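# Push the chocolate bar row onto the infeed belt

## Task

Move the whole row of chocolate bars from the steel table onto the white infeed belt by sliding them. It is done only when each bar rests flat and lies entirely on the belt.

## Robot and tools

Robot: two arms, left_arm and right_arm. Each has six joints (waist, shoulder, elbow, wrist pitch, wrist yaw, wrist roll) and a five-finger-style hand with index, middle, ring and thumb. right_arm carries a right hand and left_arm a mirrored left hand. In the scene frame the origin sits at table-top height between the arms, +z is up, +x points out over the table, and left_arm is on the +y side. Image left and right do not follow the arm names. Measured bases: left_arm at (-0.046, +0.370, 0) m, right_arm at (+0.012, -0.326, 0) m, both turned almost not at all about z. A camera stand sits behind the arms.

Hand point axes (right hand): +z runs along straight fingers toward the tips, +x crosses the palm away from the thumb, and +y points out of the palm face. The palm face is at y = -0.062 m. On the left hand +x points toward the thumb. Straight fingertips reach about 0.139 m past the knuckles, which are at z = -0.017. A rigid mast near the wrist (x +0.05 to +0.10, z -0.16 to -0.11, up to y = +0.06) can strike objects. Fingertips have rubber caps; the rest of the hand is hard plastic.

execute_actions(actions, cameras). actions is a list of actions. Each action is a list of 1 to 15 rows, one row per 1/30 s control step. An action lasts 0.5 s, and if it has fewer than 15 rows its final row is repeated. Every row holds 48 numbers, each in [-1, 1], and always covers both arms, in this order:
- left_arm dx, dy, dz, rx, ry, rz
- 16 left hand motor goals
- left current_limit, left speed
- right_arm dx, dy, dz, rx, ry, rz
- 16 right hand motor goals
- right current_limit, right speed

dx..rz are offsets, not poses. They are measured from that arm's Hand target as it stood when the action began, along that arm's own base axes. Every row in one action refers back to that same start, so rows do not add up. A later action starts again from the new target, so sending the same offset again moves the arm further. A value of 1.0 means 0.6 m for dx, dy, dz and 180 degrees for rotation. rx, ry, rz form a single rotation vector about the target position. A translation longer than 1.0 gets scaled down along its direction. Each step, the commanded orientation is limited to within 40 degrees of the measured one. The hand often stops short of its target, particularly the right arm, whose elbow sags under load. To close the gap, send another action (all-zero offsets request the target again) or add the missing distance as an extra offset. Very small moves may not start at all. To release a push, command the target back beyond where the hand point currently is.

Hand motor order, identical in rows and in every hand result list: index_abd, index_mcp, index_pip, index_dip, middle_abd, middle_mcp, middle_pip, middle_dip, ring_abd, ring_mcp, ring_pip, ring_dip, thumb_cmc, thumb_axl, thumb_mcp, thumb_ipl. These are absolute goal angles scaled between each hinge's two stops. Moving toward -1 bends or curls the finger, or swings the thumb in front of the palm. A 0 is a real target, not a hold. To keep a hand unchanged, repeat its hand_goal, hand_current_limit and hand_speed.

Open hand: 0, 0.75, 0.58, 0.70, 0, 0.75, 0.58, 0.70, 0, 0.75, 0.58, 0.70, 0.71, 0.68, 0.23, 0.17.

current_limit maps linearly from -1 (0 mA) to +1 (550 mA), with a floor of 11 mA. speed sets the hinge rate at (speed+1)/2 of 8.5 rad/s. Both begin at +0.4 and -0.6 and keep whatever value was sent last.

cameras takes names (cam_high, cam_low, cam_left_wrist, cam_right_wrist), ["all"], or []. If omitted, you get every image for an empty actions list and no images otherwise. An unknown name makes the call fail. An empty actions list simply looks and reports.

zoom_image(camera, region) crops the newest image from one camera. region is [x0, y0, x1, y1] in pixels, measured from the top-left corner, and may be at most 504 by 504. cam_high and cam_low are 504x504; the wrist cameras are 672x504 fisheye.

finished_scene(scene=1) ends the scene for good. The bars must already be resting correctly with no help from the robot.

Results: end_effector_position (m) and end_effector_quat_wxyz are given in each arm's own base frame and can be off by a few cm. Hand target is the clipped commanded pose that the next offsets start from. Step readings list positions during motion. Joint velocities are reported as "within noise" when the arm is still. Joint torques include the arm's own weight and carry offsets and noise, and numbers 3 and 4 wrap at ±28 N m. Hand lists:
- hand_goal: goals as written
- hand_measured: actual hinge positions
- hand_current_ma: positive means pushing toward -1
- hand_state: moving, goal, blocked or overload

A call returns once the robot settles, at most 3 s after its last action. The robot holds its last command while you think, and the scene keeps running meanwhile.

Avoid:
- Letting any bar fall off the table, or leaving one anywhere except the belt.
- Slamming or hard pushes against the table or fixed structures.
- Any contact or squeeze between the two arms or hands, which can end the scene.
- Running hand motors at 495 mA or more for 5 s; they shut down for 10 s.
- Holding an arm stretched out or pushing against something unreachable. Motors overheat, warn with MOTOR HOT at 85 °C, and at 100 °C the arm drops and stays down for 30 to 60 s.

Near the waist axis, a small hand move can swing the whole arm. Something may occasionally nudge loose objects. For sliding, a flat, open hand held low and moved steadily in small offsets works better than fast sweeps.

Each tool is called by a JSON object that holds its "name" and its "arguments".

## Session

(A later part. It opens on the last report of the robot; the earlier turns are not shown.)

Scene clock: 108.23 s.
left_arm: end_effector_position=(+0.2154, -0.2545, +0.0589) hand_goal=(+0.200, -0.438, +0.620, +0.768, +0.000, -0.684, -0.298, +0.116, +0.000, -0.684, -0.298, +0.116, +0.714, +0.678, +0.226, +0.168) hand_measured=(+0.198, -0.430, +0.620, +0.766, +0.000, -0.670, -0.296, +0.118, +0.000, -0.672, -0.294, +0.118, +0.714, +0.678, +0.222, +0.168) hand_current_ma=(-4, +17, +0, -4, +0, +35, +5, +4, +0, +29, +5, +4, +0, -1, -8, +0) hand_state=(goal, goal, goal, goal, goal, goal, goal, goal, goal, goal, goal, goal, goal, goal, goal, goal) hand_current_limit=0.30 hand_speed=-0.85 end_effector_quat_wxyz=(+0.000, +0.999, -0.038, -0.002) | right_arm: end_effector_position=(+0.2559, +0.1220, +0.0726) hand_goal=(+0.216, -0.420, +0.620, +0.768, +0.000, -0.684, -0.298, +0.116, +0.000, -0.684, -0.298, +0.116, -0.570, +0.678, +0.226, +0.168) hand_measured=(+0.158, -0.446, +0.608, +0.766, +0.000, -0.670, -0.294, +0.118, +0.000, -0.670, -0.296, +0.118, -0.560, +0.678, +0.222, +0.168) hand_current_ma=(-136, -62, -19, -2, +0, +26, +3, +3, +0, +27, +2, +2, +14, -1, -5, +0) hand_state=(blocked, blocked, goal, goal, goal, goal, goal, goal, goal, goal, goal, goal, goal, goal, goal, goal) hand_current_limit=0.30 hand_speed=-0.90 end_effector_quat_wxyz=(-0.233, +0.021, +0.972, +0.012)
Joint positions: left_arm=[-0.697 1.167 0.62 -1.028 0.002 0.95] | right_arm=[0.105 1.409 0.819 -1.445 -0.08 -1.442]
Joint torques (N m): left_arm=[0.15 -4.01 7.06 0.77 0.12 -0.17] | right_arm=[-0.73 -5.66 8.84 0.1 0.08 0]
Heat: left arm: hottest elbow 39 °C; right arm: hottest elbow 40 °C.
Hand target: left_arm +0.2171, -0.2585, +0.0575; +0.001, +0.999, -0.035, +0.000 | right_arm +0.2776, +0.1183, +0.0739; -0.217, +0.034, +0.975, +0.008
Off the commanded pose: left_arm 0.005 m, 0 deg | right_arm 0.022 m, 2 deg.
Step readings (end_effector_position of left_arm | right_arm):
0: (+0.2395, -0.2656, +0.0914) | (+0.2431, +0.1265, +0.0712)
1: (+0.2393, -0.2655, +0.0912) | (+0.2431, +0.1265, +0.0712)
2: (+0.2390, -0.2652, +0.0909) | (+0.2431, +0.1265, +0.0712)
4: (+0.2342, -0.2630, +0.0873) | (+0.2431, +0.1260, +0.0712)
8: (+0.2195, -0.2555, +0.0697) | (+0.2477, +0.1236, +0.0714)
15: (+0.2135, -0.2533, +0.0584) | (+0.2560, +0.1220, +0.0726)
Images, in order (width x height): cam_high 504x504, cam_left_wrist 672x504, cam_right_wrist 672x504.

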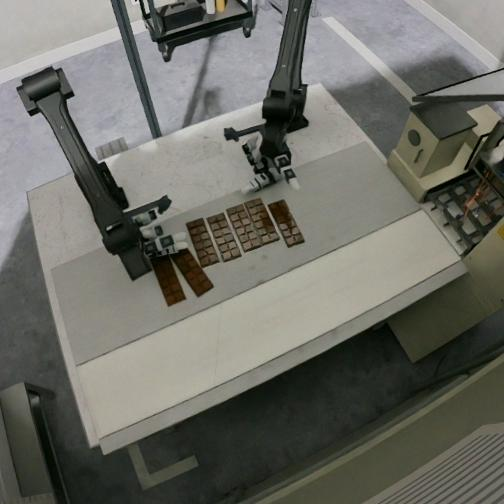

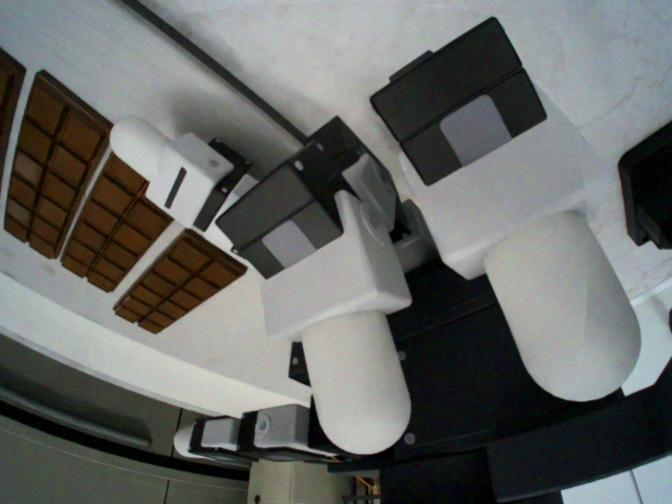

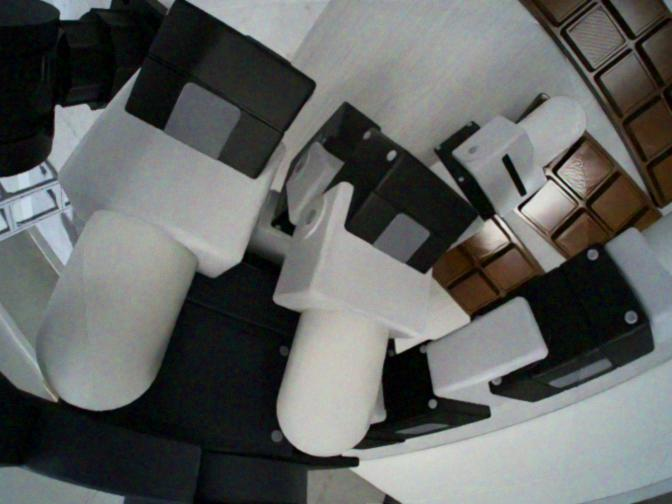

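{"name": "execute_actions", "arguments": {"actions": [[[0,0,0,0,0,0,0.2,-0.438,0.62,0.768,0,-0.685,-0.299,0.116,0,-0.685,-0.299,0.116,0.714,0.678,0.226,0.168,0.3,-0.85,0,0,0,0,0,0,0.45,-0.42,0.62,0.768,0,-0.685,-0.299,0.116,0,-0.685,-0.299,0.116,-0.571,0.678,0.226,0.168,0.3,-0.9]]], "cameras": ["cam_high","cam_right_wrist"]}}

{"name": "zoom_image", "arguments": {"camera": "cam_high", "region": [130, 195, 230, 295]}}

Scene clock: 110.17 s.
left_arm: end_effector_position=(+0.2155, -0.2545, +0.0589) hand_goal=(+0.200, -0.438, +0.620, +0.768, +0.000, -0.684, -0.298, +0.116, +0.000, -0.684, -0.298, +0.116, +0.714, +0.678, +0.226, +0.168) hand_measured=(+0.198, -0.430, +0.620, +0.766, +0.000, -0.670, -0.296, +0.118, +0.000, -0.672, -0.294, +0.118, +0.714, +0.678, +0.222, +0.168) hand_current_ma=(-4, +17, +0, -4, +0, +35, +5, +4, +0, +29, +5, +4, +0, -1, -8, +0) hand_state=(goal, goal, goal, goal, goal, goal, goal, goal, goal, goal, goal, goal, goal, goal, goal, goal) hand_current_limit=0.30 hand_speed=-0.85 end_effector_quat_wxyz=(+0.000, +0.999, -0.038, -0.002) | right_arm: end_effector_position=(+0.2558, +0.1231, +0.0742) hand_goal=(+0.450, -0.420, +0.620, +0.768, +0.000, -0.684, -0.298, +0.116, +0.000, -0.684, -0.298, +0.116, -0.570, +0.678, +0.226, +0.168) hand_measured=(+0.360, -0.472, +0.600, +0.766, +0.000, -0.670, -0.294, +0.118, +0.000, -0.670, -0.296, +0.118, -0.560, +0.678, +0.222, +0.168) hand_current_ma=(-242, -148, -38, -2, +0, +26, +3, +3, +0, +27, +2, +2, +14, -1, -5, +0) hand_state=(blocked, blocked, goal, goal, goal, goal, goal, goal, goal, goal, goal, goal, goal, goal, goal, goal) hand_current_limit=0.30 hand_speed=-0.90 end_effector_quat_wxyz=(-0.232, +0.012, +0.973, +0.015)
Joint positions: left_arm=[-0.697 1.167 0.62 -1.028 0.002 0.95] | right_arm=[0.105 1.409 0.821 -1.445 -0.082 -1.46]
Joint torques (N m): left_arm=[0.09 -4.01 7.06 0.83 0.11 -0.19] | right_arm=[-0.73 -5.71 8.69 0.14 0.2 0.18]
Heat: left arm: hottest elbow 39 °C; right arm: hottest elbow 40 °C.
Hand target: left_arm +0.2171, -0.2585, +0.0575; +0.001, +0.999, -0.035, +0.000 | right_arm +0.2777, +0.1183, +0.0739; -0.217, +0.034, +0.976, +0.008
Off the commanded pose: left_arm 0.005 m, 0 deg | right_arm 0.022 m, 3 deg.
Step readings (end_effector_position of left_arm | right_arm):
0: (+0.2155, -0.2545, +0.0589) | (+0.2559, +0.1220, +0.0726)
1: (+0.2155, -0.2545, +0.0589) | (+0.2559, +0.1220, +0.0726)
2: (+0.2155, -0.2545, +0.0589) | (+0.2559, +0.1220, +0.0726)
4: (+0.2155, -0.2545, +0.0589) | (+0.2557, +0.1220, +0.0727)
8: (+0.2155, -0.2545, +0.0589) | (+0.2554, +0.1222, +0.0729)
15: (+0.2155, -0.2545, +0.0589) | (+0.2549, +0.1227, +0.0733)
Images, in order (width x height): cam_high 504x504, cam_right_wrist 672x504.

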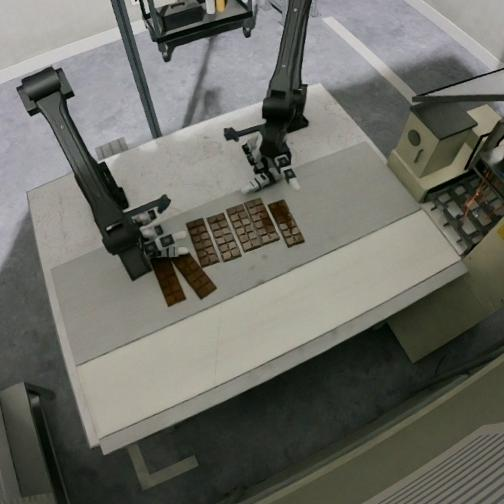

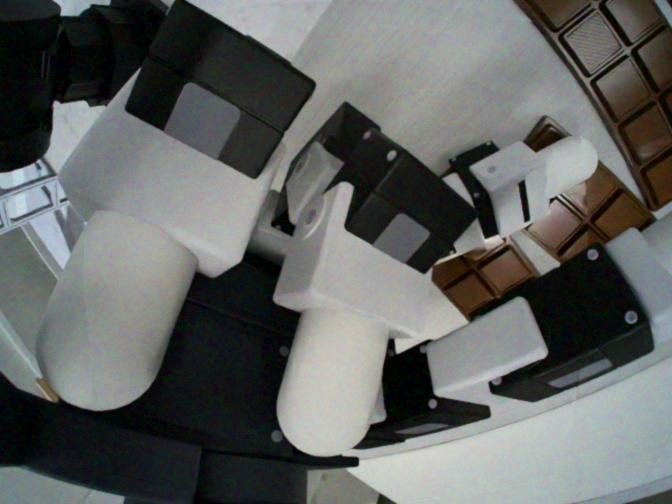

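Scaled by 5.040 from the camera's 504x504 image, which has a finer 720x720 frame.

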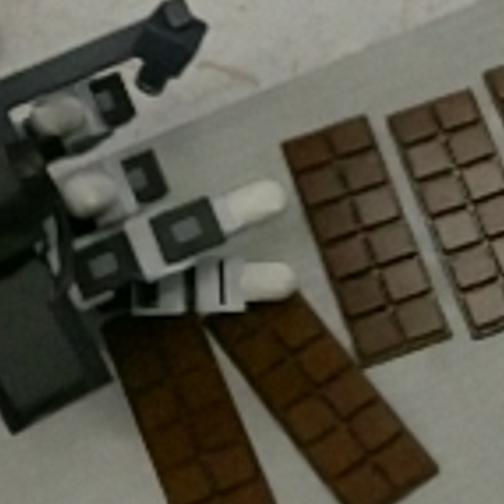

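{"name": "zoom_image", "arguments": {"camera": "cam_right_wrist", "region": [400, 80, 672, 320]}}

{"name": "zoom_image", "arguments": {"camera": "cam_high", "region": [150, 235, 200, 285]}}

Scaled by 1.853 from the camera's 672x504 image, which has a finer 960x720 frame.

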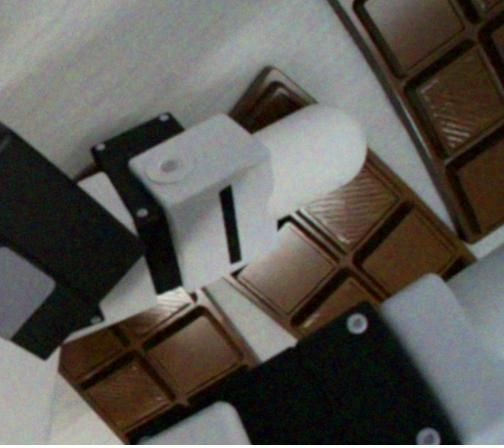

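Scaled by 10.080 from the camera's 504x504 image, which has a finer 720x720 frame.

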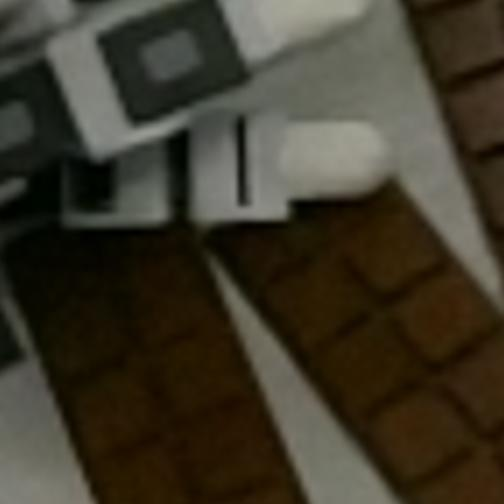

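{"name": "execute_actions", "arguments": {"actions": [[[0,0,0.04,0,0,0,0.2,-0.438,0.62,0.768,0,-0.685,-0.299,0.116,0,-0.685,-0.299,0.116,0.714,0.678,0.226,0.168,0.3,-0.6,-0.01,0,0.04,0,0,0,0.2,-0.42,0.62,0.768,0,-0.685,-0.299,0.116,0,-0.685,-0.299,0.116,-0.571,0.678,0.226,0.168,0.3,-0.6],[0,0,0.1,0,0,0,0.2,-0.438,0.62,0.768,0,-0.685,-0.299,0.116,0,-0.685,-0.299,0.116,0.714,0.678,0.226,0.168,0.3,-0.6,-0.02,0,0.1,0,0,0,0.2,-0.42,0.62,0.768,0,-0.685,-0.299,0.116,0,-0.685,-0.299,0.116,-0.571,0.678,0.226,0.168,0.3,-0.6],[0,0,0.2,0,0,0,0.2,-0.438,0.62,0.768,0,-0.685,-0.299,0.116,0,-0.685,-0.299,0.116,0.714,0.678,0.226,0.168,0.3,-0.6,-0.02,0,0.2,0,0,0,0.2,-0.42,0.62,0.768,0,-0.685,-0.299,0.116,0,-0.685,-0.299,0.116,-0.571,0.678,0.226,0.168,0.3,-0.6]],[[0.03,0.006,0.02,0,0,0.08,-0.075,0.548,0.577,0.696,0.075,0.548,0.577,0.696,0,-0.685,-0.299,0.116,0.714,0.678,0.226,0.168,0.3,-0.6,0.01,-0.006,0.02,-0.018,-0.017,-0.078,-0.075,0.548,0.577,0.696,0.075,0.548,0.577,0.696,0,-0.685,-0.299,0.116,0.714,0.678,0.226,0.168,0.3,-0.6],[0.076,0.018,0.06,0,0,0.174,-0.075,0.548,0.577,0.696,0.075,0.548,0.577,0.696,0,-0.685,-0.299,0.116,0.714,0.678,0.226,0.168,0.3,-0.6,0.02,-0.015,0.04,-0.0374,-0.0347,-0.1564,-0.075,0.548,0.577,0.696,0.075,0.548,0.577,0.696,0,-0.685,-0.299,0.116,0.714,0.678,0.226,0.168,0.3,-0.6]],[[0.03,0.006,0.02,0,0,0.08,-0.075,0.548,0.577,0.696,0.075,0.548,0.577,0.696,0,-0.685,-0.299,0.116,0.714,0.678,0.226,0.168,0.3,-0.6,0.01,-0.006,0.02,-0.018,-0.017,-0.078,-0.075,0.548,0.577,0.696,0.075,0.548,0.577,0.696,0,-0.685,-0.299,0.116,0.714,0.678,0.226,0.168,0.3,-0.6],[0.076,0.018,0.03,0,0,0.174,-0.075,0.548,0.577,0.696,0.075,0.548,0.577,0.696,0,-0.685,-0.299,0.116,0.714,0.678,0.226,0.168,0.3,-0.6,0.02,-0.015,0.03,-0.0374,-0.0347,-0.1564,-0.075,0.548,0.577,0.696,0.075,0.548,0.577,0.696,0,-0.685,-0.299,0.116,0.714,0.678,0.226,0.168,0.3,-0.6]],[[0.03,0.006,0,0,0,0.08,-0.075,0.548,0.577,0.696,0.075,0.548,0.577,0.696,0,-0.685,-0.299,0.116,0.714,0.678,0.226,0.168,0.3,-0.6,0.01,-0.006,0,-0.018,-0.017,-0.078,-0.075,0.548,0.577,0.696,0.075,0.548,0.577,0.696,0,-0.685,-0.299,0.116,0.714,0.678,0.226,0.168,0.3,-0.6],[0.076,0.02,0.0,0,0,0.174,-0.075,0.548,0.577,0.696,0.075,0.548,0.577,0.696,0,-0.685,-0.299,0.116,0.714,0.678,0.226,0.168,0.3,-0.6,0.027,-0.015,0.0,-0.0374,-0.0347,-0.1564,-0.075,0.548,0.577,0.696,0.075,0.548,0.577,0.696,0,-0.685,-0.299,0.116,0.714,0.678,0.226,0.168,0.3,-0.6]]], "cameras": ["cam_high","cam_left_wrist","cam_right_wrist"]}}

{"name": "zoom_image", "arguments": {"camera": "cam_high", "region": [120, 160, 320, 320]}}

Scene clock: 121.60 s.
left_arm: end_effector_position=(+0.3425, -0.2157, +0.2144) hand_goal=(-0.074, +0.548, +0.578, +0.696, +0.076, +0.548, +0.578, +0.696, +0.000, -0.684, -0.298, +0.116, +0.714, +0.678, +0.226, +0.168) hand_measured=(-0.072, +0.548, +0.582, +0.700, +0.074, +0.548, +0.576, +0.694, +0.000, -0.672, -0.294, +0.118, +0.714, +0.678, +0.222, +0.168) hand_current_ma=(+4, -1, +5, +5, -4, +0, -2, -4, +0, +29, +5, +4, +0, -1, -8, +0) hand_state=(goal, goal, goal, goal, goal, goal, goal, goal, goal, goal, goal, goal, goal, goal, goal, goal) hand_current_limit=0.30 hand_speed=-0.60 end_effector_quat_wxyz=(-0.014, +0.714, +0.700, -0.004) | right_arm: end_effector_position=(+0.2968, +0.0860, +0.2257) hand_goal=(-0.074, +0.548, +0.578, +0.696, +0.076, +0.548, +0.578, +0.696, +0.000, -0.684, -0.298, +0.116, +0.714, +0.678, +0.226, +0.168) hand_measured=(-0.070, +0.548, +0.580, +0.698, +0.074, +0.548, +0.576, +0.694, +0.000, -0.670, -0.296, +0.118, +0.710, +0.678, +0.222, +0.168) hand_current_ma=(+3, +0, +3, +3, -1, +0, -2, -2, +0, +27, +2, +2, -3, -1, -5, +0) hand_state=(goal, goal, goal, goal, goal, goal, goal, goal, goal, goal, goal, goal, goal, goal, goal, goal) hand_current_limit=0.30 hand_speed=-0.60 end_effector_quat_wxyz=(-0.012, +0.702, +0.712, -0.011)
Joint positions: left_arm=[-0.74 1.278 1.15 -1.471 0.006 -0.719] | right_arm=[0.46 0.966 0.953 -1.587 -0.016 0.445]
Joint torques (N m): left_arm=[0.67 -6.42 11.45 -0.06 -0.27 -0.19] | right_arm=[1.03 -3.02 10.04 0.99 0.3 0.1]
Heat: left arm: hottest elbow 40 °C; right arm: hottest elbow 41 °C.
Hand target: left_arm +0.3540, -0.2248, +0.2317; +0.001, +0.707, +0.707, +0.001 | right_arm +0.3058, +0.0913, +0.2359; -0.001, +0.707, +0.708, +0.000
Off the commanded pose: left_arm 0.023 m, 2 deg | right_arm 0.015 m, 2 deg.
Step readings (end_effector_position of left_arm | right_arm):
0: (+0.2155, -0.2545, +0.0589) | (+0.2558, +0.1231, +0.0742)
1: (+0.2155, -0.2545, +0.0589) | (+0.2557, +0.1231, +0.0743)
2: (+0.2150, -0.2540, +0.0587) | (+0.2550, +0.1230, +0.0749)
4: (+0.2094, -0.2496, +0.0615) | (+0.2527, +0.1218, +0.0820)
8: (+0.2030, -0.2464, +0.1008) | (+0.2486, +0.1213, +0.1244)
15: (+0.2129, -0.2548, +0.1632) | (+0.2543, +0.1217, +0.1795)
16: (+0.2124, -0.2541, +0.1639) | (+0.2542, +0.1213, +0.1802)
17: (+0.2122, -0.2526, +0.1638) | (+0.2553, +0.1216, +0.1811)
19: (+0.2132, -0.2498, +0.1653) | (+0.2613, +0.1223, +0.1864)
23: (+0.2279, -0.2446, +0.1779) | (+0.2686, +0.1164, +0.2085)
30: (+0.2491, -0.2399, +0.1959) | (+0.2722, +0.1093, +0.2192)
31: (+0.2499, -0.2395, +0.1964) | (+0.2730, +0.1093, +0.2183)
32: (+0.2513, -0.2388, +0.1972) | (+0.2743, +0.1092, +0.2178)
34: (+0.2571, -0.2376, +0.1999) | (+0.2779, +0.1094, +0.2190)
38: (+0.2784, -0.2348, +0.2096) | (+0.2796, +0.1068, +0.2270)
45: (+0.2960, -0.2315, +0.2137) | (+0.2793, +0.1028, +0.2264)
46: (+0.2966, -0.2311, +0.2131) | (+0.2795, +0.1023, +0.2257)
47: (+0.2981, -0.2303, +0.2126) | (+0.2796, +0.1020, +0.2253)
49: (+0.3032, -0.2287, +0.2123) | (+0.2835, +0.1008, +0.2253)
53: (+0.3229, -0.2281, +0.2132) | (+0.2921, +0.1009, +0.2283)
60: (+0.3395, -0.2210, +0.2108) | (+0.2963, +0.0943, +0.2301)
Images, in order (width x height): cam_high 504x504, cam_left_wrist 672x504, cam_right_wrist 672x504.

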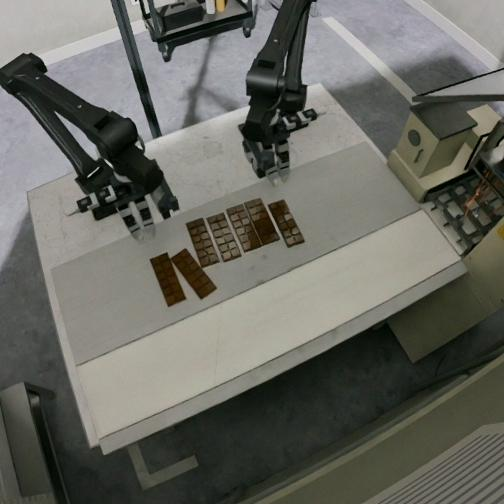

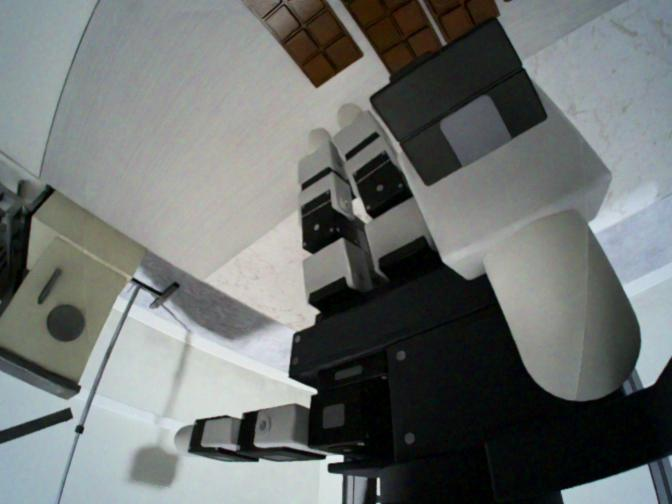

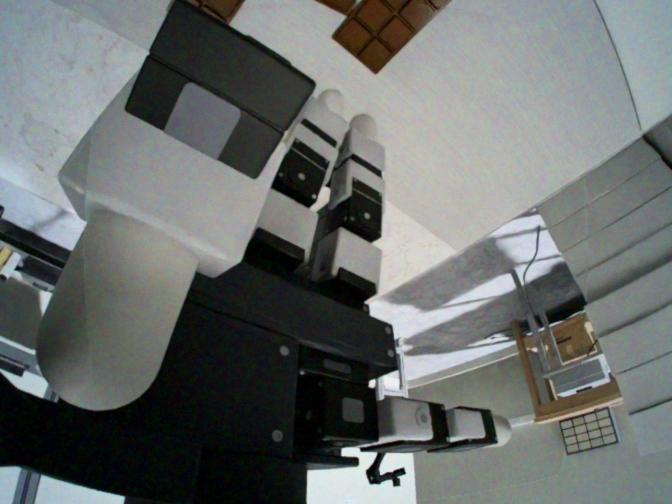

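Scaled by 2.520 from the camera's 504x504 image, which has a finer 720x720 frame.

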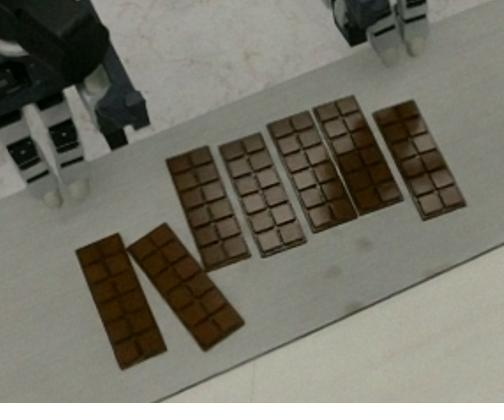

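{"name": "execute_actions", "arguments": {"actions": [[[-0.005,-0.02,-0.02,0,0,0,-0.075,0.548,0.577,0.696,0.075,0.548,0.577,0.696,0,-0.685,-0.299,0.116,0,-0.685,-0.299,0.116,0.3,-0.6,0,0.008,-0.025,0,0,0,-0.075,0.548,0.577,0.696,0.075,0.548,0.577,0.696,0,-0.685,-0.299,0.116,0.714,0.678,0.226,0.168,0.3,-0.6]]], "cameras": []}}

Scene clock: 131.53 s.
left_arm: end_effector_position=(+0.3407, -0.2246, +0.2050) hand_goal=(-0.074, +0.548, +0.578, +0.696, +0.076, +0.548, +0.578, +0.696, +0.000, -0.684, -0.298, +0.116, +0.000, -0.684, -0.298, +0.116) hand_measured=(-0.072, +0.548, +0.582, +0.700, +0.074, +0.548, +0.576, +0.694, +0.000, -0.672, -0.294, +0.118, +0.002, -0.674, -0.298, +0.118) hand_current_ma=(+4, -1, +5, +5, -4, +0, -2, -4, +0, +29, +5, +4, +3, +26, +0, +2) hand_state=(goal, goal, goal, goal, goal, goal, goal, goal, goal, goal, goal, goal, goal, goal, goal, goal) hand_current_limit=0.30 hand_speed=-0.60 end_effector_quat_wxyz=(-0.021, +0.710, +0.704, -0.001) | right_arm: end_effector_position=(+0.3031, +0.0927, +0.2211) hand_goal=(-0.074, +0.548, +0.578, +0.696, +0.076, +0.548, +0.578, +0.696, +0.000, -0.684, -0.298, +0.116, +0.714, +0.678, +0.226, +0.168) hand_measured=(-0.070, +0.548, +0.580, +0.698, +0.074, +0.548, +0.576, +0.694, +0.000, -0.670, -0.296, +0.118, +0.712, +0.678, +0.222, +0.168) hand_current_ma=(+3, +0, +3, +3, -1, +0, -2, -2, +0, +27, +2, +2, -3, -1, -5, +0) hand_state=(goal, goal, goal, goal, goal, goal, goal, goal, goal, goal, goal, goal, goal, goal, goal, goal) hand_current_limit=0.30 hand_speed=-0.60 end_effector_quat_wxyz=(-0.003, +0.706, +0.708, -0.004)
Joint positions: left_arm=[-0.765 1.306 1.15 -1.457 0.002 -0.756] | right_arm=[0.485 0.98 0.945 -1.545 -0.004 0.483]
Joint torques (N m): left_arm=[0.26 -7 10.81 0.57 -0.28 -0.21] | right_arm=[1.03 -3.14 8.24 1.02 0.32 0.1]
Heat: left arm: hottest elbow 40 °C; right arm: hottest elbow 41 °C.
Hand target: left_arm +0.3509, -0.2369, +0.2195; +0.001, +0.707, +0.707, +0.000 | right_arm +0.3058, +0.0962, +0.2210; -0.001, +0.707, +0.708, +0.000
Off the commanded pose: left_arm 0.022 m, 3 deg | right_arm 0.004 m, 1 deg.
Step readings (end_effector_position of left_arm | right_arm):
0: (+0.3425, -0.2156, +0.2144) | (+0.2968, +0.0860, +0.2257)
1: (+0.3425, -0.2156, +0.2143) | (+0.2969, +0.0859, +0.2257)
2: (+0.3424, -0.2156, +0.2142) | (+0.2974, +0.0864, +0.2260)
4: (+0.3420, -0.2165, +0.2131) | (+0.3000, +0.0883, +0.2266)
8: (+0.3413, -0.2222, +0.2080) | (+0.3032, +0.0928, +0.2251)
15: (+0.3408, -0.2249, +0.2050) | (+0.3030, +0.0929, +0.2211)
No camera images: "cameras" was empty.

{"name": "execute_actions", "arguments": {"actions": [[[0,-0.01,-0.01,0,0,0,-0.075,0.548,0.577,0.696,0.075,0.548,0.577,0.696,0,-0.685,-0.299,0.116,0.714,0.678,0.226,0.168,0.3,-0.6,0,0,-0.02,0,0,0,-0.075,0.548,0.577,0.696,0.075,0.548,0.577,0.696,0,-0.685,-0.299,0.116,0.714,0.678,0.226,0.168,0.3,-0.6],[0,-0.025,-0.03,0,0,0,-0.075,0.548,0.577,0.696,0.075,0.548,0.577,0.696,0,-0.685,-0.299,0.116,0.714,0.678,0.226,0.168,0.3,-0.6,0,0,-0.05,0,0,0,-0.075,0.548,0.577,0.696,0.075,0.548,0.577,0.696,0,-0.685,-0.299,0.116,0.714,0.678,0.226,0.168,0.3,-0.6]]], "cameras": []}}

{"name": "execute_actions", "arguments": {"actions": [[[0,0,-0.01,0,0,0,-0.075,0.548,0.577,0.696,0.075,0.548,0.577,0.696,0,-0.685,-0.299,0.116,0.714,0.678,0.226,0.168,0.3,-0.6,0,0,-0.01,0,0,0,-0.075,0.548,0.577,0.696,0.075,0.548,0.577,0.696,0,-0.685,-0.299,0.116,0.714,0.678,0.226,0.168,0.3,-0.6],[0,0,-0.02,0,0,0,-0.075,0.548,0.577,0.696,0.075,0.548,0.577,0.696,0,-0.685,-0.299,0.116,0.714,0.678,0.226,0.168,0.3,-0.6,0,0,-0.025,0,0,0,-0.075,0.548,0.577,0.696,0.075,0.548,0.577,0.696,0,-0.685,-0.299,0.116,0.714,0.678,0.226,0.168,0.3,-0.6]]], "cameras": ["cam_high","cam_left_wrist","cam_right_wrist"]}}

Scene clock: 134.17 s.
left_arm: end_effector_position=(+0.3441, -0.2423, +0.1926) hand_goal=(-0.074, +0.548, +0.578, +0.696, +0.076, +0.548, +0.578, +0.696, +0.000, -0.684, -0.298, +0.116, +0.714, +0.678, +0.226, +0.168) hand_measured=(-0.072, +0.548, +0.582, +0.700, +0.074, +0.548, +0.576, +0.694, +0.000, -0.672, -0.294, +0.118, +0.712, +0.676, +0.222, +0.166) hand_current_ma=(+4, -1, +5, +5, -4, +0, -2, -4, +0, +29, +5, +4, -4, -5, -12, -5) hand_state=(goal, goal, goal, goal, goal, goal, goal, goal, goal, goal, goal, goal, goal, goal, goal, goal) hand_current_limit=0.30 hand_speed=-0.60 end_effector_quat_wxyz=(-0.015, +0.711, +0.703, +0.000) | right_arm: end_effector_position=(+0.3026, +0.0923, +0.1895) hand_goal=(-0.074, +0.548, +0.578, +0.696, +0.076, +0.548, +0.578, +0.696, +0.000, -0.684, -0.298, +0.116, +0.714, +0.678, +0.226, +0.168) hand_measured=(-0.070, +0.548, +0.580, +0.698, +0.074, +0.548, +0.576, +0.694, +0.000, -0.670, -0.296, +0.118, +0.712, +0.678, +0.222, +0.168) hand_current_ma=(+3, +0, +3, +3, -1, +0, -2, -2, +0, +27, +2, +2, -3, -1, -5, +0) hand_state=(goal, goal, goal, goal, goal, goal, goal, goal, goal, goal, goal, goal, goal, goal, goal, goal) hand_current_limit=0.30 hand_speed=-0.60 end_effector_quat_wxyz=(-0.004, +0.706, +0.708, -0.006)
Joint positions: left_arm=[-0.794 1.343 1.15 -1.408 0.001 -0.784] | right_arm=[0.485 0.989 0.868 -1.464 -0.003 0.483]
Joint torques (N m): left_arm=[0.32 -7.47 9.7 0.54 -0.26 -0.2] | right_arm=[1.03 -3.37 8.43 1.03 0.31 0.09]
Heat: left arm: hottest elbow 41 °C; right arm: hottest elbow 41 °C.
Hand target: left_arm +0.3509, -0.2519, +0.2016; +0.001, +0.708, +0.707, +0.001 | right_arm +0.3057, +0.0961, +0.1909; -0.001, +0.707, +0.707, +0.000
Off the commanded pose: left_arm 0.015 m, 2 deg | right_arm 0.005 m, 1 deg.
Step readings (end_effector_position of left_arm | right_arm):
0: (+0.3407, -0.2246, +0.2050) | (+0.3031, +0.0927, +0.2211)
1: (+0.3407, -0.2246, +0.2050) | (+0.3031, +0.0927, +0.2210)
2: (+0.3410, -0.2250, +0.2051) | (+0.3033, +0.0928, +0.2203)
4: (+0.3418, -0.2288, +0.2045) | (+0.3047, +0.0935, +0.2150)
8: (+0.3440, -0.2378, +0.1987) | (+0.3014, +0.0917, +0.1961)
15: (+0.3441, -0.2426, +0.1926) | (+0.3023, +0.0922, +0.1894)
No camera images: "cameras" was empty.

Scene clock: 134.87 s.
left_arm: end_effector_position=(+0.3497, -0.2481, +0.1935) hand_goal=(-0.074, +0.548, +0.578, +0.696, +0.076, +0.548, +0.578, +0.696, +0.000, -0.684, -0.298, +0.116, +0.714, +0.678, +0.226, +0.168) hand_measured=(-0.072, +0.548, +0.582, +0.700, +0.074, +0.548, +0.576, +0.694, +0.000, -0.672, -0.294, +0.118, +0.712, +0.676, +0.222, +0.166) hand_current_ma=(+4, -1, +5, +5, -4, +0, -2, -4, +0, +29, +5, +4, -4, -5, -12, -5) hand_state=(goal, goal, goal, goal, goal, goal, goal, goal, goal, goal, goal, goal, goal, goal, goal, goal) hand_current_limit=0.30 hand_speed=-0.60 end_effector_quat_wxyz=(+0.001, +0.711, +0.704, +0.000) | right_arm: end_effector_position=(+0.3031, +0.0926, +0.1759) hand_goal=(-0.074, +0.548, +0.578, +0.696, +0.076, +0.548, +0.578, +0.696, +0.000, -0.684, -0.298, +0.116, +0.714, +0.678, +0.226, +0.168) hand_measured=(-0.070, +0.548, +0.580, +0.698, +0.074, +0.548, +0.576, +0.694, +0.000, -0.670, -0.296, +0.118, +0.712, +0.678, +0.222, +0.168) hand_current_ma=(+3, +0, +3, +3, -1, +0, -2, -2, +0, +27, +2, +2, -3, -1, -5, +0) hand_state=(goal, goal, goal, goal, goal, goal, goal, goal, goal, goal, goal, goal, goal, goal, goal, goal) hand_current_limit=0.30 hand_speed=-0.60 end_effector_quat_wxyz=(-0.003, +0.706, +0.708, -0.005)
Joint positions: left_arm=[-0.794 1.344 1.15 -1.375 0.001 -0.784] | right_arm=[0.485 0.993 0.834 -1.422 -0.003 0.483]
Joint torques (N m): left_arm=[0.32 -7.18 7.88 0.61 -0.28 -0.2] | right_arm=[1.08 -3.19 8.18 1.01 0.29 0.1]
Heat: left arm: hottest elbow 41 °C; right arm: hottest elbow 41 °C.
Hand target: left_arm +0.3509, -0.2520, +0.1896; +0.001, +0.707, +0.707, +0.001 | right_arm +0.3057, +0.0961, +0.1759; -0.001, +0.707, +0.708, +0.000
Off the commanded pose: left_arm 0.006 m, 1 deg | right_arm 0.004 m, 1 deg.
Step readings (end_effector_position of left_arm | right_arm):
0: (+0.3441, -0.2423, +0.1926) | (+0.3026, +0.0923, +0.1895)
1: (+0.3441, -0.2424, +0.1926) | (+0.3027, +0.0924, +0.1896)
2: (+0.3443, -0.2426, +0.1927) | (+0.3028, +0.0925, +0.1895)
4: (+0.3459, -0.2441, +0.1930) | (+0.3040, +0.0931, +0.1875)
8: (+0.3486, -0.2470, +0.1937) | (+0.3028, +0.0924, +0.1793)
15: (+0.3497, -0.2480, +0.1935) | (+0.3029, +0.0925, +0.1758)
Images, in order (width x height): cam_high 504x504, cam_left_wrist 672x504, cam_right_wrist 672x504.

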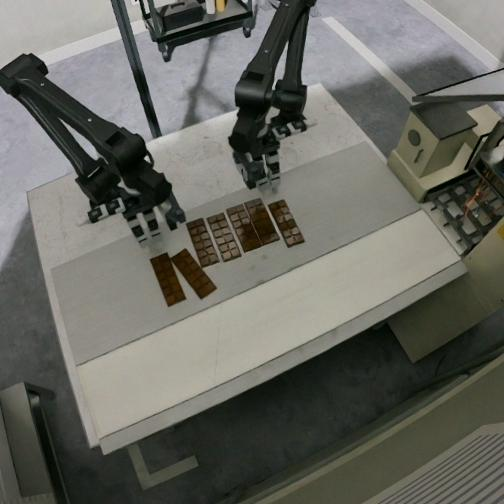

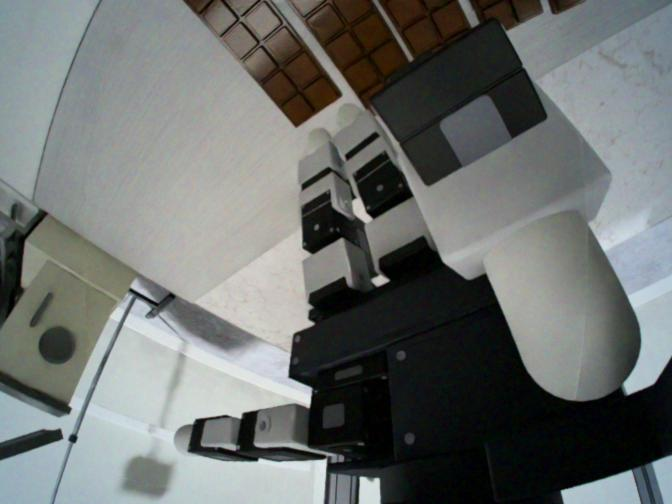

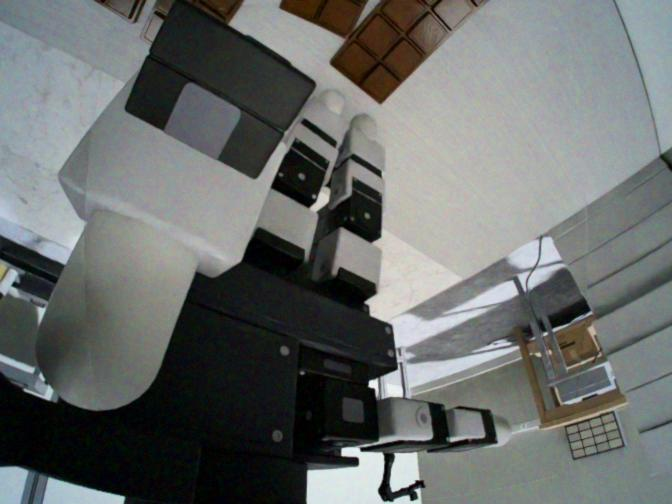

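{"name": "execute_actions", "arguments": {"actions": [[[0,0,-0.025,0,0,0,-0.075,0.548,0.577,0.696,0.075,0.548,0.577,0.696,0,-0.685,-0.299,0.116,0.714,0.678,0.226,0.168,0.3,-0.6,0,0,-0.015,0,0,0,-0.075,0.548,0.577,0.696,0.075,0.548,0.577,0.696,0,-0.685,-0.299,0.116,0.714,0.678,0.226,0.168,0.3,-0.6]]], "cameras": []}}

{"name": "execute_actions", "arguments": {"actions": [[[0,0,-0.015,0,0,0,-0.075,0.548,0.577,0.696,0.075,0.548,0.577,0.696,0,-0.685,-0.299,0.116,0.714,0.678,0.226,0.168,0.3,-0.6,0,0,-0.015,0,0,0,-0.075,0.548,0.577,0.696,0.075,0.548,0.577,0.696,0,-0.685,-0.299,0.116,0.714,0.678,0.226,0.168,0.3,-0.6]]], "cameras": []}}

Scene clock: 136.20 s.
left_arm: end_effector_position=(+0.3502, -0.2485, +0.1775) hand_goal=(-0.074, +0.548, +0.578, +0.696, +0.076, +0.548, +0.578, +0.696, +0.000, -0.684, -0.298, +0.116, +0.714, +0.678, +0.226, +0.168) hand_measured=(-0.072, +0.548, +0.582, +0.700, +0.074, +0.548, +0.576, +0.694, +0.000, -0.672, -0.294, +0.118, +0.712, +0.676, +0.222, +0.166) hand_current_ma=(+4, -1, +5, +5, -4, +0, -2, -4, +0, +29, +5, +4, -4, -5, -12, -5) hand_state=(goal, goal, goal, goal, goal, goal, goal, goal, goal, goal, goal, goal, goal, goal, goal, goal) hand_current_limit=0.30 hand_speed=-0.60 end_effector_quat_wxyz=(-0.001, +0.711, +0.704, +0.000) | right_arm: end_effector_position=(+0.3033, +0.0927, +0.1673) hand_goal=(-0.074, +0.548, +0.578, +0.696, +0.076, +0.548, +0.578, +0.696, +0.000, -0.684, -0.298, +0.116, +0.714, +0.678, +0.226, +0.168) hand_measured=(-0.070, +0.548, +0.580, +0.698, +0.074, +0.548, +0.576, +0.694, +0.000, -0.670, -0.296, +0.118, +0.712, +0.678, +0.222, +0.168) hand_current_ma=(+3, +0, +3, +3, -1, +0, -2, -2, +0, +27, +2, +2, -3, -1, -5, +0) hand_state=(goal, goal, goal, goal, goal, goal, goal, goal, goal, goal, goal, goal, goal, goal, goal, goal) hand_current_limit=0.30 hand_speed=-0.60 end_effector_quat_wxyz=(-0.003, +0.706, +0.708, -0.004)
Joint positions: left_arm=[-0.794 1.357 1.119 -1.335 0.001 -0.784] | right_arm=[0.485 0.998 0.814 -1.396 -0.003 0.483]
Joint torques (N m): left_arm=[0.32 -7.47 7.73 0.64 -0.27 -0.19] | right_arm=[0.91 -3.14 8.13 0.98 0.31 0.08]
Heat: left arm: hottest elbow 40 °C; right arm: hottest elbow 41 °C.
Hand target: left_arm +0.3509, -0.2519, +0.1746; +0.001, +0.707, +0.707, +0.001 | right_arm +0.3058, +0.0961, +0.1669; -0.001, +0.707, +0.708, +0.000
Off the commanded pose: left_arm 0.004 m, 1 deg | right_arm 0.004 m, 1 deg.
Step readings (end_effector_position of left_arm | right_arm):
0: (+0.3497, -0.2481, +0.1935) | (+0.3031, +0.0926, +0.1759)
1: (+0.3497, -0.2481, +0.1932) | (+0.3031, +0.0926, +0.1759)
2: (+0.3501, -0.2484, +0.1927) | (+0.3034, +0.0927, +0.1757)
4: (+0.3507, -0.2491, +0.1903) | (+0.3040, +0.0931, +0.1741)
8: (+0.3497, -0.2481, +0.1815) | (+0.3031, +0.0926, +0.1690)
15: (+0.3501, -0.2484, +0.1775) | (+0.3032, +0.0927, +0.1673)
No camera images: "cameras" was empty.

Scene clock: 136.90 s.
left_arm: end_effector_position=(+0.3504, -0.2487, +0.1696) hand_goal=(-0.074, +0.548, +0.578, +0.696, +0.076, +0.548, +0.578, +0.696, +0.000, -0.684, -0.298, +0.116, +0.714, +0.678, +0.226, +0.168) hand_measured=(-0.072, +0.548, +0.582, +0.700, +0.074, +0.548, +0.576, +0.694, +0.000, -0.672, -0.294, +0.118, +0.712, +0.676, +0.222, +0.166) hand_current_ma=(+4, -1, +5, +5, -4, +0, -2, -4, +0, +29, +5, +4, -4, -5, -12, -5) hand_state=(goal, goal, goal, goal, goal, goal, goal, goal, goal, goal, goal, goal, goal, goal, goal, goal) hand_current_limit=0.30 hand_speed=-0.60 end_effector_quat_wxyz=(+0.001, +0.711, +0.704, +0.000) | right_arm: end_effector_position=(+0.3034, +0.0927, +0.1583) hand_goal=(-0.074, +0.548, +0.578, +0.696, +0.076, +0.548, +0.578, +0.696, +0.000, -0.684, -0.298, +0.116, +0.714, +0.678, +0.226, +0.168) hand_measured=(-0.070, +0.548, +0.580, +0.698, +0.074, +0.548, +0.576, +0.694, +0.000, -0.670, -0.296, +0.118, +0.712, +0.678, +0.222, +0.168) hand_current_ma=(+3, +0, +3, +3, -1, +0, -2, -2, +0, +27, +2, +2, -3, -1, -5, +0) hand_state=(goal, goal, goal, goal, goal, goal, goal, goal, goal, goal, goal, goal, goal, goal, goal, goal) hand_current_limit=0.30 hand_speed=-0.60 end_effector_quat_wxyz=(-0.003, +0.706, +0.708, -0.004)
Joint positions: left_arm=[-0.794 1.361 1.102 -1.31 0.001 -0.784] | right_arm=[0.485 1.004 0.793 -1.37 -0.003 0.483]
Joint torques (N m): left_arm=[0.32 -7.36 7.61 0.62 -0.28 -0.19] | right_arm=[1.03 -3.31 8.08 1.03 0.31 0.08]
Heat: left arm: hottest elbow 41 °C; right arm: hottest elbow 41 °C.
Hand target: left_arm +0.3508, -0.2519, +0.1654; +0.000, +0.708, +0.707, +0.001 | right_arm +0.3058, +0.0961, +0.1580; -0.001, +0.707, +0.708, +0.000
Off the commanded pose: left_arm 0.005 m, 1 deg | right_arm 0.004 m, 1 deg.
Step readings (end_effector_position of left_arm | right_arm):
0: (+0.3502, -0.2485, +0.1775) | (+0.3033, +0.0927, +0.1673)
1: (+0.3503, -0.2486, +0.1775) | (+0.3034, +0.0927, +0.1673)
2: (+0.3504, -0.2487, +0.1771) | (+0.3035, +0.0928, +0.1669)
4: (+0.3510, -0.2493, +0.1758) | (+0.3041, +0.0931, +0.1653)
8: (+0.3502, -0.2486, +0.1716) | (+0.3030, +0.0925, +0.1599)
15: (+0.3503, -0.2486, +0.1696) | (+0.3033, +0.0927, +0.1583)
No camera images: "cameras" was empty.

{"name": "execute_actions", "arguments": {"actions": [[[0,0,-0.012,0,0,0,-0.075,0.548,0.577,0.696,0.075,0.548,0.577,0.696,0,-0.685,-0.299,0.116,0.714,0.678,0.226,0.168,0.3,-0.6,0,0,-0.015,0,0,0,-0.075,0.548,0.577,0.696,0.075,0.548,0.577,0.696,0,-0.685,-0.299,0.116,0.714,0.678,0.226,0.168,0.3,-0.6],[0,0,-0.022,0,0,0,-0.075,0.548,0.577,0.696,0.075,0.548,0.577,0.696,0,-0.685,-0.299,0.116,0.714,0.678,0.226,0.168,0.3,-0.6,0,0,-0.022,0,0,0,-0.075,0.548,0.577,0.696,0.075,0.548,0.577,0.696,0,-0.685,-0.299,0.116,0.714,0.678,0.226,0.168,0.3,-0.6]]], "cameras": ["cam_high","cam_left_wrist","cam_right_wrist"]}}

{"name": "zoom_image", "arguments": {"camera": "cam_high", "region": [110, 160, 230, 280]}}

{"name": "zoom_image", "arguments": {"camera": "cam_high", "region": [220, 130, 320, 230]}}

Scene clock: 138.27 s.
left_arm: end_effector_position=(+0.3503, -0.2487, +0.1555) hand_goal=(-0.074, +0.548, +0.578, +0.696, +0.076, +0.548, +0.578, +0.696, +0.000, -0.684, -0.298, +0.116, +0.714, +0.678, +0.226, +0.168) hand_measured=(-0.072, +0.548, +0.582, +0.700, +0.074, +0.548, +0.576, +0.694, +0.000, -0.672, -0.294, +0.118, +0.712, +0.676, +0.222, +0.166) hand_current_ma=(+4, -1, +5, +5, -4, +0, -2, -4, +0, +29, +5, +4, -4, -5, -12, -5) hand_state=(goal, goal, goal, goal, goal, goal, goal, goal, goal, goal, goal, goal, goal, goal, goal, goal) hand_current_limit=0.30 hand_speed=-0.60 end_effector_quat_wxyz=(+0.000, +0.711, +0.704, +0.000) | right_arm: end_effector_position=(+0.3048, +0.0938, +0.1530) hand_goal=(-0.074, +0.548, +0.578, +0.696, +0.076, +0.548, +0.578, +0.696, +0.000, -0.684, -0.298, +0.116, +0.714, +0.678, +0.226, +0.168) hand_measured=(-0.072, +0.548, +0.580, +0.698, +0.084, +0.550, +0.580, +0.696, +0.000, -0.670, -0.296, +0.118, +0.712, +0.678, +0.222, +0.168) hand_current_ma=(+3, -1, +1, +2, +9, +3, +2, +0, +0, +27, +2, +2, -3, -1, -5, +0) hand_state=(goal, goal, goal, goal, goal, goal, goal, goal, goal, goal, goal, goal, goal, goal, goal, goal) hand_current_limit=0.30 hand_speed=-0.60 end_effector_quat_wxyz=(-0.001, +0.706, +0.708, +0.001)
Joint positions: left_arm=[-0.794 1.373 1.075 -1.274 0.001 -0.784] | right_arm=[0.486 1.005 0.778 -1.342 -0.003 0.484]
Joint torques (N m): left_arm=[0.32 -7.59 7.58 0.57 -0.27 -0.19] | right_arm=[1.03 -2.37 6.98 1.46 0.31 0.07]
Heat: left arm: hottest elbow 41 °C; right arm: hottest elbow 41 °C.
Hand target: left_arm +0.3508, -0.2519, +0.1523; +0.001, +0.708, +0.707, +0.001 | right_arm +0.3058, +0.0961, +0.1446; -0.001, +0.707, +0.707, +0.000
Off the commanded pose: left_arm 0.005 m, 1 deg | right_arm 0.009 m, 0 deg.
Step readings (end_effector_position of left_arm | right_arm):
0: (+0.3504, -0.2487, +0.1696) | (+0.3034, +0.0927, +0.1583)
1: (+0.3504, -0.2488, +0.1696) | (+0.3035, +0.0928, +0.1583)
2: (+0.3506, -0.2489, +0.1694) | (+0.3035, +0.0928, +0.1578)
4: (+0.3511, -0.2495, +0.1675) | (+0.3044, +0.0933, +0.1556)
8: (+0.3502, -0.2486, +0.1601) | (+0.3043, +0.0935, +0.1529)
15: (+0.3502, -0.2485, +0.1555) | (+0.3048, +0.0938, +0.1530)
Images, in order (width x height): cam_high 504x504, cam_left_wrist 672x504, cam_right_wrist 672x504.

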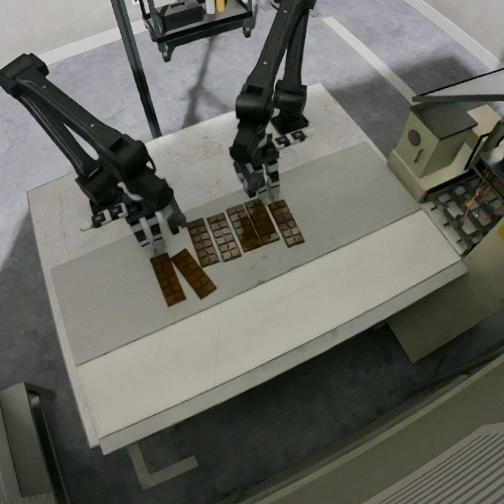

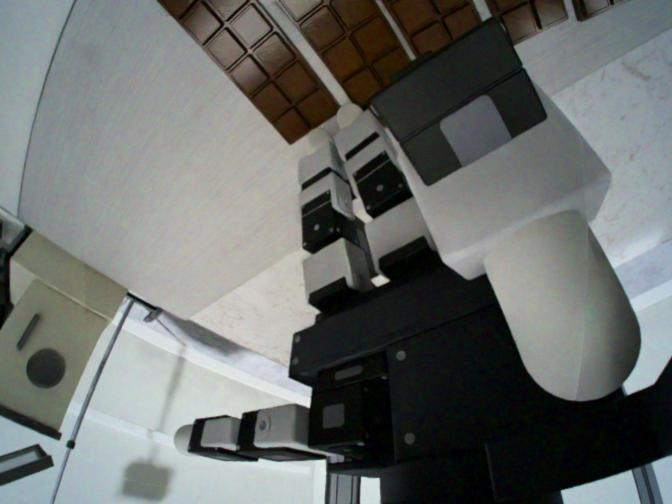

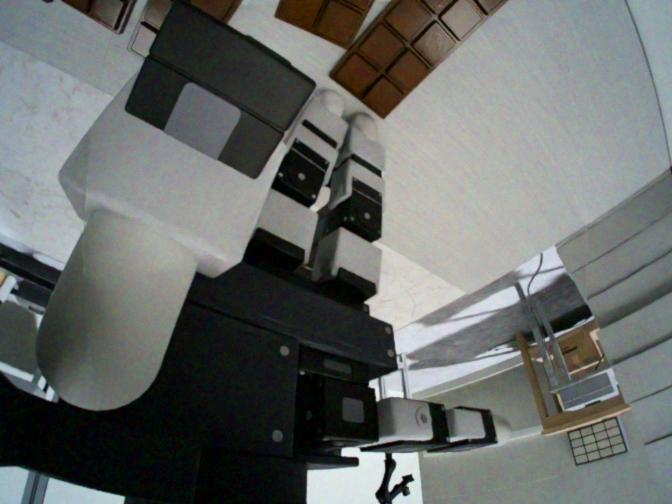

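Scaled by 4.200 from the camera's 504x504 image, which has a finer 720x720 frame.

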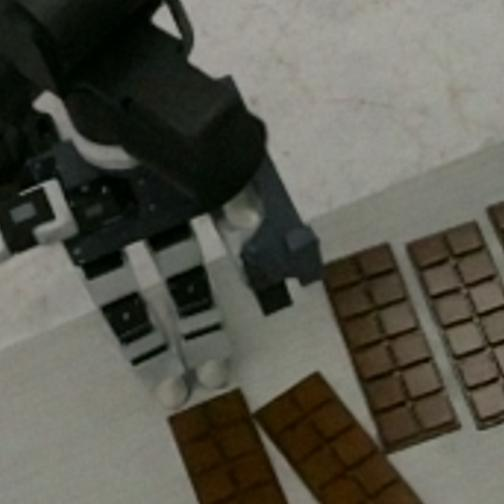

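Scaled by 5.040 from the camera's 504x504 image, which has a finer 720x720 frame.

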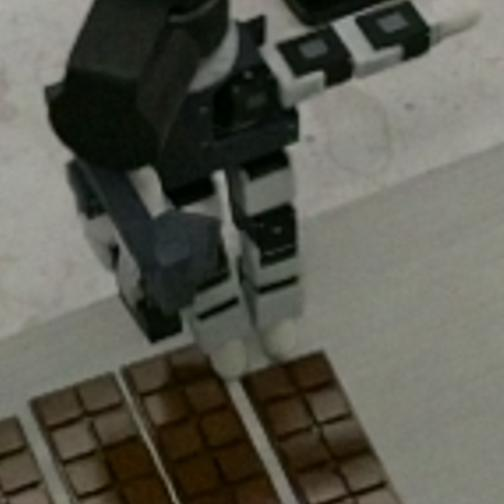

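{"name": "execute_actions", "arguments": {"actions": [[[0,0.02,-0.004,0,0,0,-0.075,0.548,0.577,0.696,0.075,0.548,0.577,0.696,0,-0.685,-0.299,0.116,0.714,0.678,0.226,0.168,0.3,-0.6,0,0.004,0.018,0,0,0,-0.075,0.548,0.577,0.696,0.075,0.548,0.577,0.696,0,-0.685,-0.299,0.116,0.714,0.678,0.226,0.168,0.3,-0.6]]], "cameras": []}}

{"name": "execute_actions", "arguments": {"actions": [[[0,0,-0.012,0,0,0,-0.075,0.548,0.577,0.696,0.075,0.548,0.577,0.696,0,-0.685,-0.299,0.116,0.714,0.678,0.226,0.168,0.3,-0.6,0,0,0,0,0,0,-0.075,0.548,0.577,0.696,0.075,0.548,0.577,0.696,0,-0.685,-0.299,0.116,0.714,0.678,0.226,0.168,0.3,-0.6]]], "cameras": ["cam_high","cam_left_wrist","cam_right_wrist"]}}

{"name": "zoom_image", "arguments": {"camera": "cam_high", "region": [130, 210, 190, 270]}}

{"name": "zoom_image", "arguments": {"camera": "cam_high", "region": [240, 170, 300, 230]}}

Scene clock: 142.03 s.
left_arm: end_effector_position=(+0.3461, -0.2413, +0.1454) hand_goal=(-0.074, +0.548, +0.578, +0.696, +0.076, +0.548, +0.578, +0.696, +0.000, -0.684, -0.298, +0.116, +0.714, +0.678, +0.226, +0.168) hand_measured=(-0.072, +0.548, +0.582, +0.700, +0.072, +0.548, +0.576, +0.694, +0.000, -0.672, -0.294, +0.118, +0.712, +0.676, +0.222, +0.166) hand_current_ma=(+4, -1, +5, +5, -7, +0, -2, -3, +0, +29, +5, +4, -4, -5, -12, -5) hand_state=(goal, goal, goal, goal, goal, goal, goal, goal, goal, goal, goal, goal, goal, goal, goal, goal) hand_current_limit=0.30 hand_speed=-0.60 end_effector_quat_wxyz=(-0.010, +0.709, +0.705, +0.000) | right_arm: end_effector_position=(+0.3042, +0.0948, +0.1531) hand_goal=(-0.074, +0.548, +0.578, +0.696, +0.076, +0.548, +0.578, +0.696, +0.000, -0.684, -0.298, +0.116, +0.714, +0.678, +0.226, +0.168) hand_measured=(-0.072, +0.548, +0.580, +0.698, +0.090, +0.548, +0.580, +0.696, +0.000, -0.670, -0.296, +0.118, +0.712, +0.678, +0.222, +0.168) hand_current_ma=(+3, -1, +1, +2, +19, +1, +2, +0, +0, +27, +2, +2, -3, -1, -5, +0) hand_state=(goal, goal, goal, goal, goal, goal, goal, goal, goal, goal, goal, goal, goal, goal, goal, goal) hand_current_limit=0.30 hand_speed=-0.60 end_effector_quat_wxyz=(-0.001, +0.707, +0.707, +0.001)
Joint positions: left_arm=[-0.789 1.373 1.049 -1.268 0 -0.784] | right_arm=[0.493 1.005 0.778 -1.342 -0.002 0.493]
Joint torques (N m): left_arm=[1.61 -8.88 7.46 0.57 -0.28 0.03] | right_arm=[0.97 -2.96 8.96 0.43 0.25 0.07]
Heat: left arm: hottest elbow 41 °C; right arm: hottest elbow 40 °C.
Hand target: left_arm +0.3510, -0.2398, +0.1500; +0.001, +0.707, +0.707, +0.001 | right_arm +0.3058, +0.0984, +0.1554; -0.001, +0.707, +0.707, +0.000
Off the commanded pose: left_arm 0.007 m, 1 deg | right_arm 0.005 m, 0 deg.
Step readings (end_effector_position of left_arm | right_arm):
0: (+0.3503, -0.2487, +0.1555) | (+0.3048, +0.0938, +0.1530)
1: (+0.3503, -0.2487, +0.1555) | (+0.3048, +0.0938, +0.1530)
2: (+0.3502, -0.2486, +0.1551) | (+0.3048, +0.0939, +0.1530)
4: (+0.3493, -0.2476, +0.1527) | (+0.3046, +0.0942, +0.1531)
8: (+0.3460, -0.2432, +0.1466) | (+0.3043, +0.0949, +0.1531)
15: (+0.3461, -0.2413, +0.1454) | (+0.3042, +0.0948, +0.1531)
No camera images: "cameras" was empty.

Scene clock: 142.73 s.
left_arm: end_effector_position=(+0.3469, -0.2422, +0.1452) hand_goal=(-0.074, +0.548, +0.578, +0.696, +0.076, +0.548, +0.578, +0.696, +0.000, -0.684, -0.298, +0.116, +0.714, +0.678, +0.226, +0.168) hand_measured=(-0.072, +0.548, +0.582, +0.700, +0.086, +0.554, +0.582, +0.696, +0.000, -0.672, -0.294, +0.118, +0.712, +0.676, +0.222, +0.166) hand_current_ma=(+4, -1, +5, +5, +17, +11, +5, +1, +0, +29, +5, +4, -4, -5, -12, -5) hand_state=(goal, goal, goal, goal, goal, goal, goal, goal, goal, goal, goal, goal, goal, goal, goal, goal) hand_current_limit=0.30 hand_speed=-0.60 end_effector_quat_wxyz=(-0.005, +0.709, +0.705, +0.000) | right_arm: end_effector_position=(+0.3042, +0.0948, +0.1531) hand_goal=(-0.074, +0.548, +0.578, +0.696, +0.076, +0.548, +0.578, +0.696, +0.000, -0.684, -0.298, +0.116, +0.714, +0.678, +0.226, +0.168) hand_measured=(-0.072, +0.548, +0.580, +0.698, +0.090, +0.548, +0.580, +0.696, +0.000, -0.670, -0.296, +0.118, +0.712, +0.678, +0.222, +0.168) hand_current_ma=(+3, -1, +1, +2, +19, +1, +2, +0, +0, +27, +2, +2, -3, -1, -5, +0) hand_state=(goal, goal, goal, goal, goal, goal, goal, goal, goal, goal, goal, goal, goal, goal, goal, goal) hand_current_limit=0.30 hand_speed=-0.60 end_effector_quat_wxyz=(-0.001, +0.707, +0.707, +0.001)
Joint positions: left_arm=[-0.789 1.37 1.045 -1.257 0 -0.784] | right_arm=[0.493 1.005 0.778 -1.342 -0.002 0.493]
Joint torques (N m): left_arm=[1.55 -8.12 6.78 0.96 -0.27 0.03] | right_arm=[1.14 -2.96 8.95 0.43 0.22 0.08]
Heat: left arm: hottest elbow 41 °C; right arm: hottest elbow 40 °C.
Hand target: left_arm +0.3510, -0.2398, +0.1427; +0.001, +0.707, +0.707, +0.001 | right_arm +0.3058, +0.0984, +0.1554; -0.001, +0.707, +0.707, +0.000
Off the commanded pose: left_arm 0.005 m, 1 deg | right_arm 0.005 m, 0 deg.
Step readings (end_effector_position of left_arm | right_arm):
0: (+0.3461, -0.2413, +0.1454) | (+0.3042, +0.0948, +0.1531)
1: (+0.3462, -0.2414, +0.1454) | (+0.3042, +0.0948, +0.1531)
2: (+0.3463, -0.2415, +0.1453) | (+0.3042, +0.0948, +0.1531)
4: (+0.3466, -0.2418, +0.1450) | (+0.3042, +0.0948, +0.1531)
8: (+0.3468, -0.2420, +0.1452) | (+0.3042, +0.0948, +0.1531)
15: (+0.3469, -0.2422, +0.1452) | (+0.3042, +0.0948, +0.1531)
Images, in order (width x height): cam_high 504x504, cam_left_wrist 672x504, cam_right_wrist 672x504.

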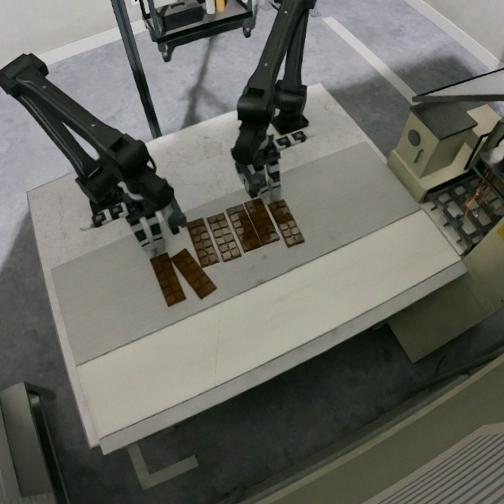

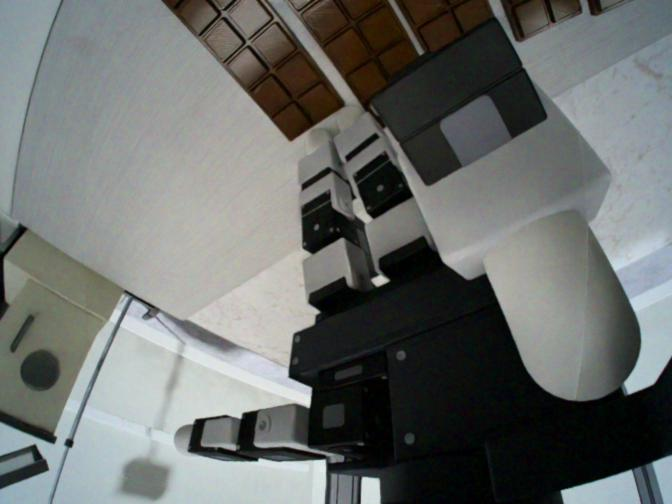

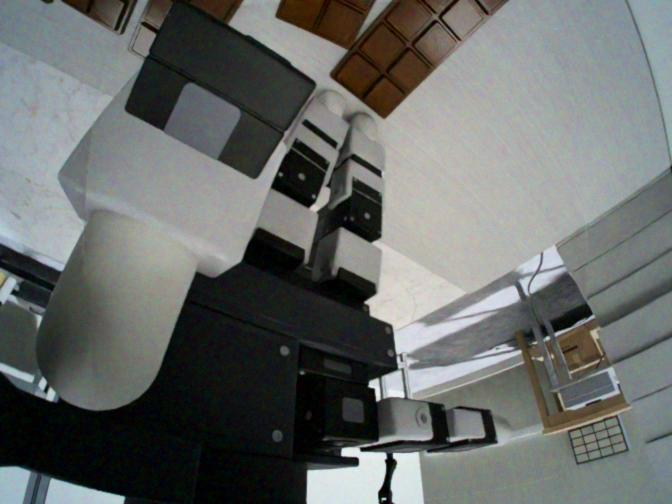

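Scaled by 8.400 from the camera's 504x504 image, which has a finer 720x720 frame.

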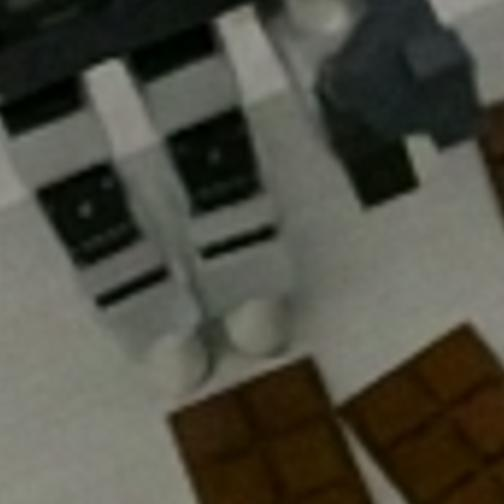

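Scaled by 8.400 from the camera's 504x504 image, which has a finer 720x720 frame.

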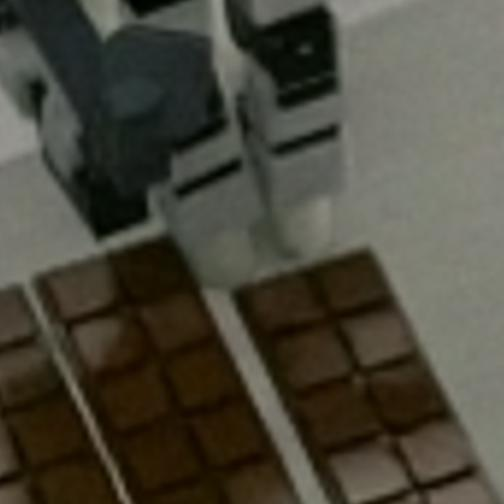

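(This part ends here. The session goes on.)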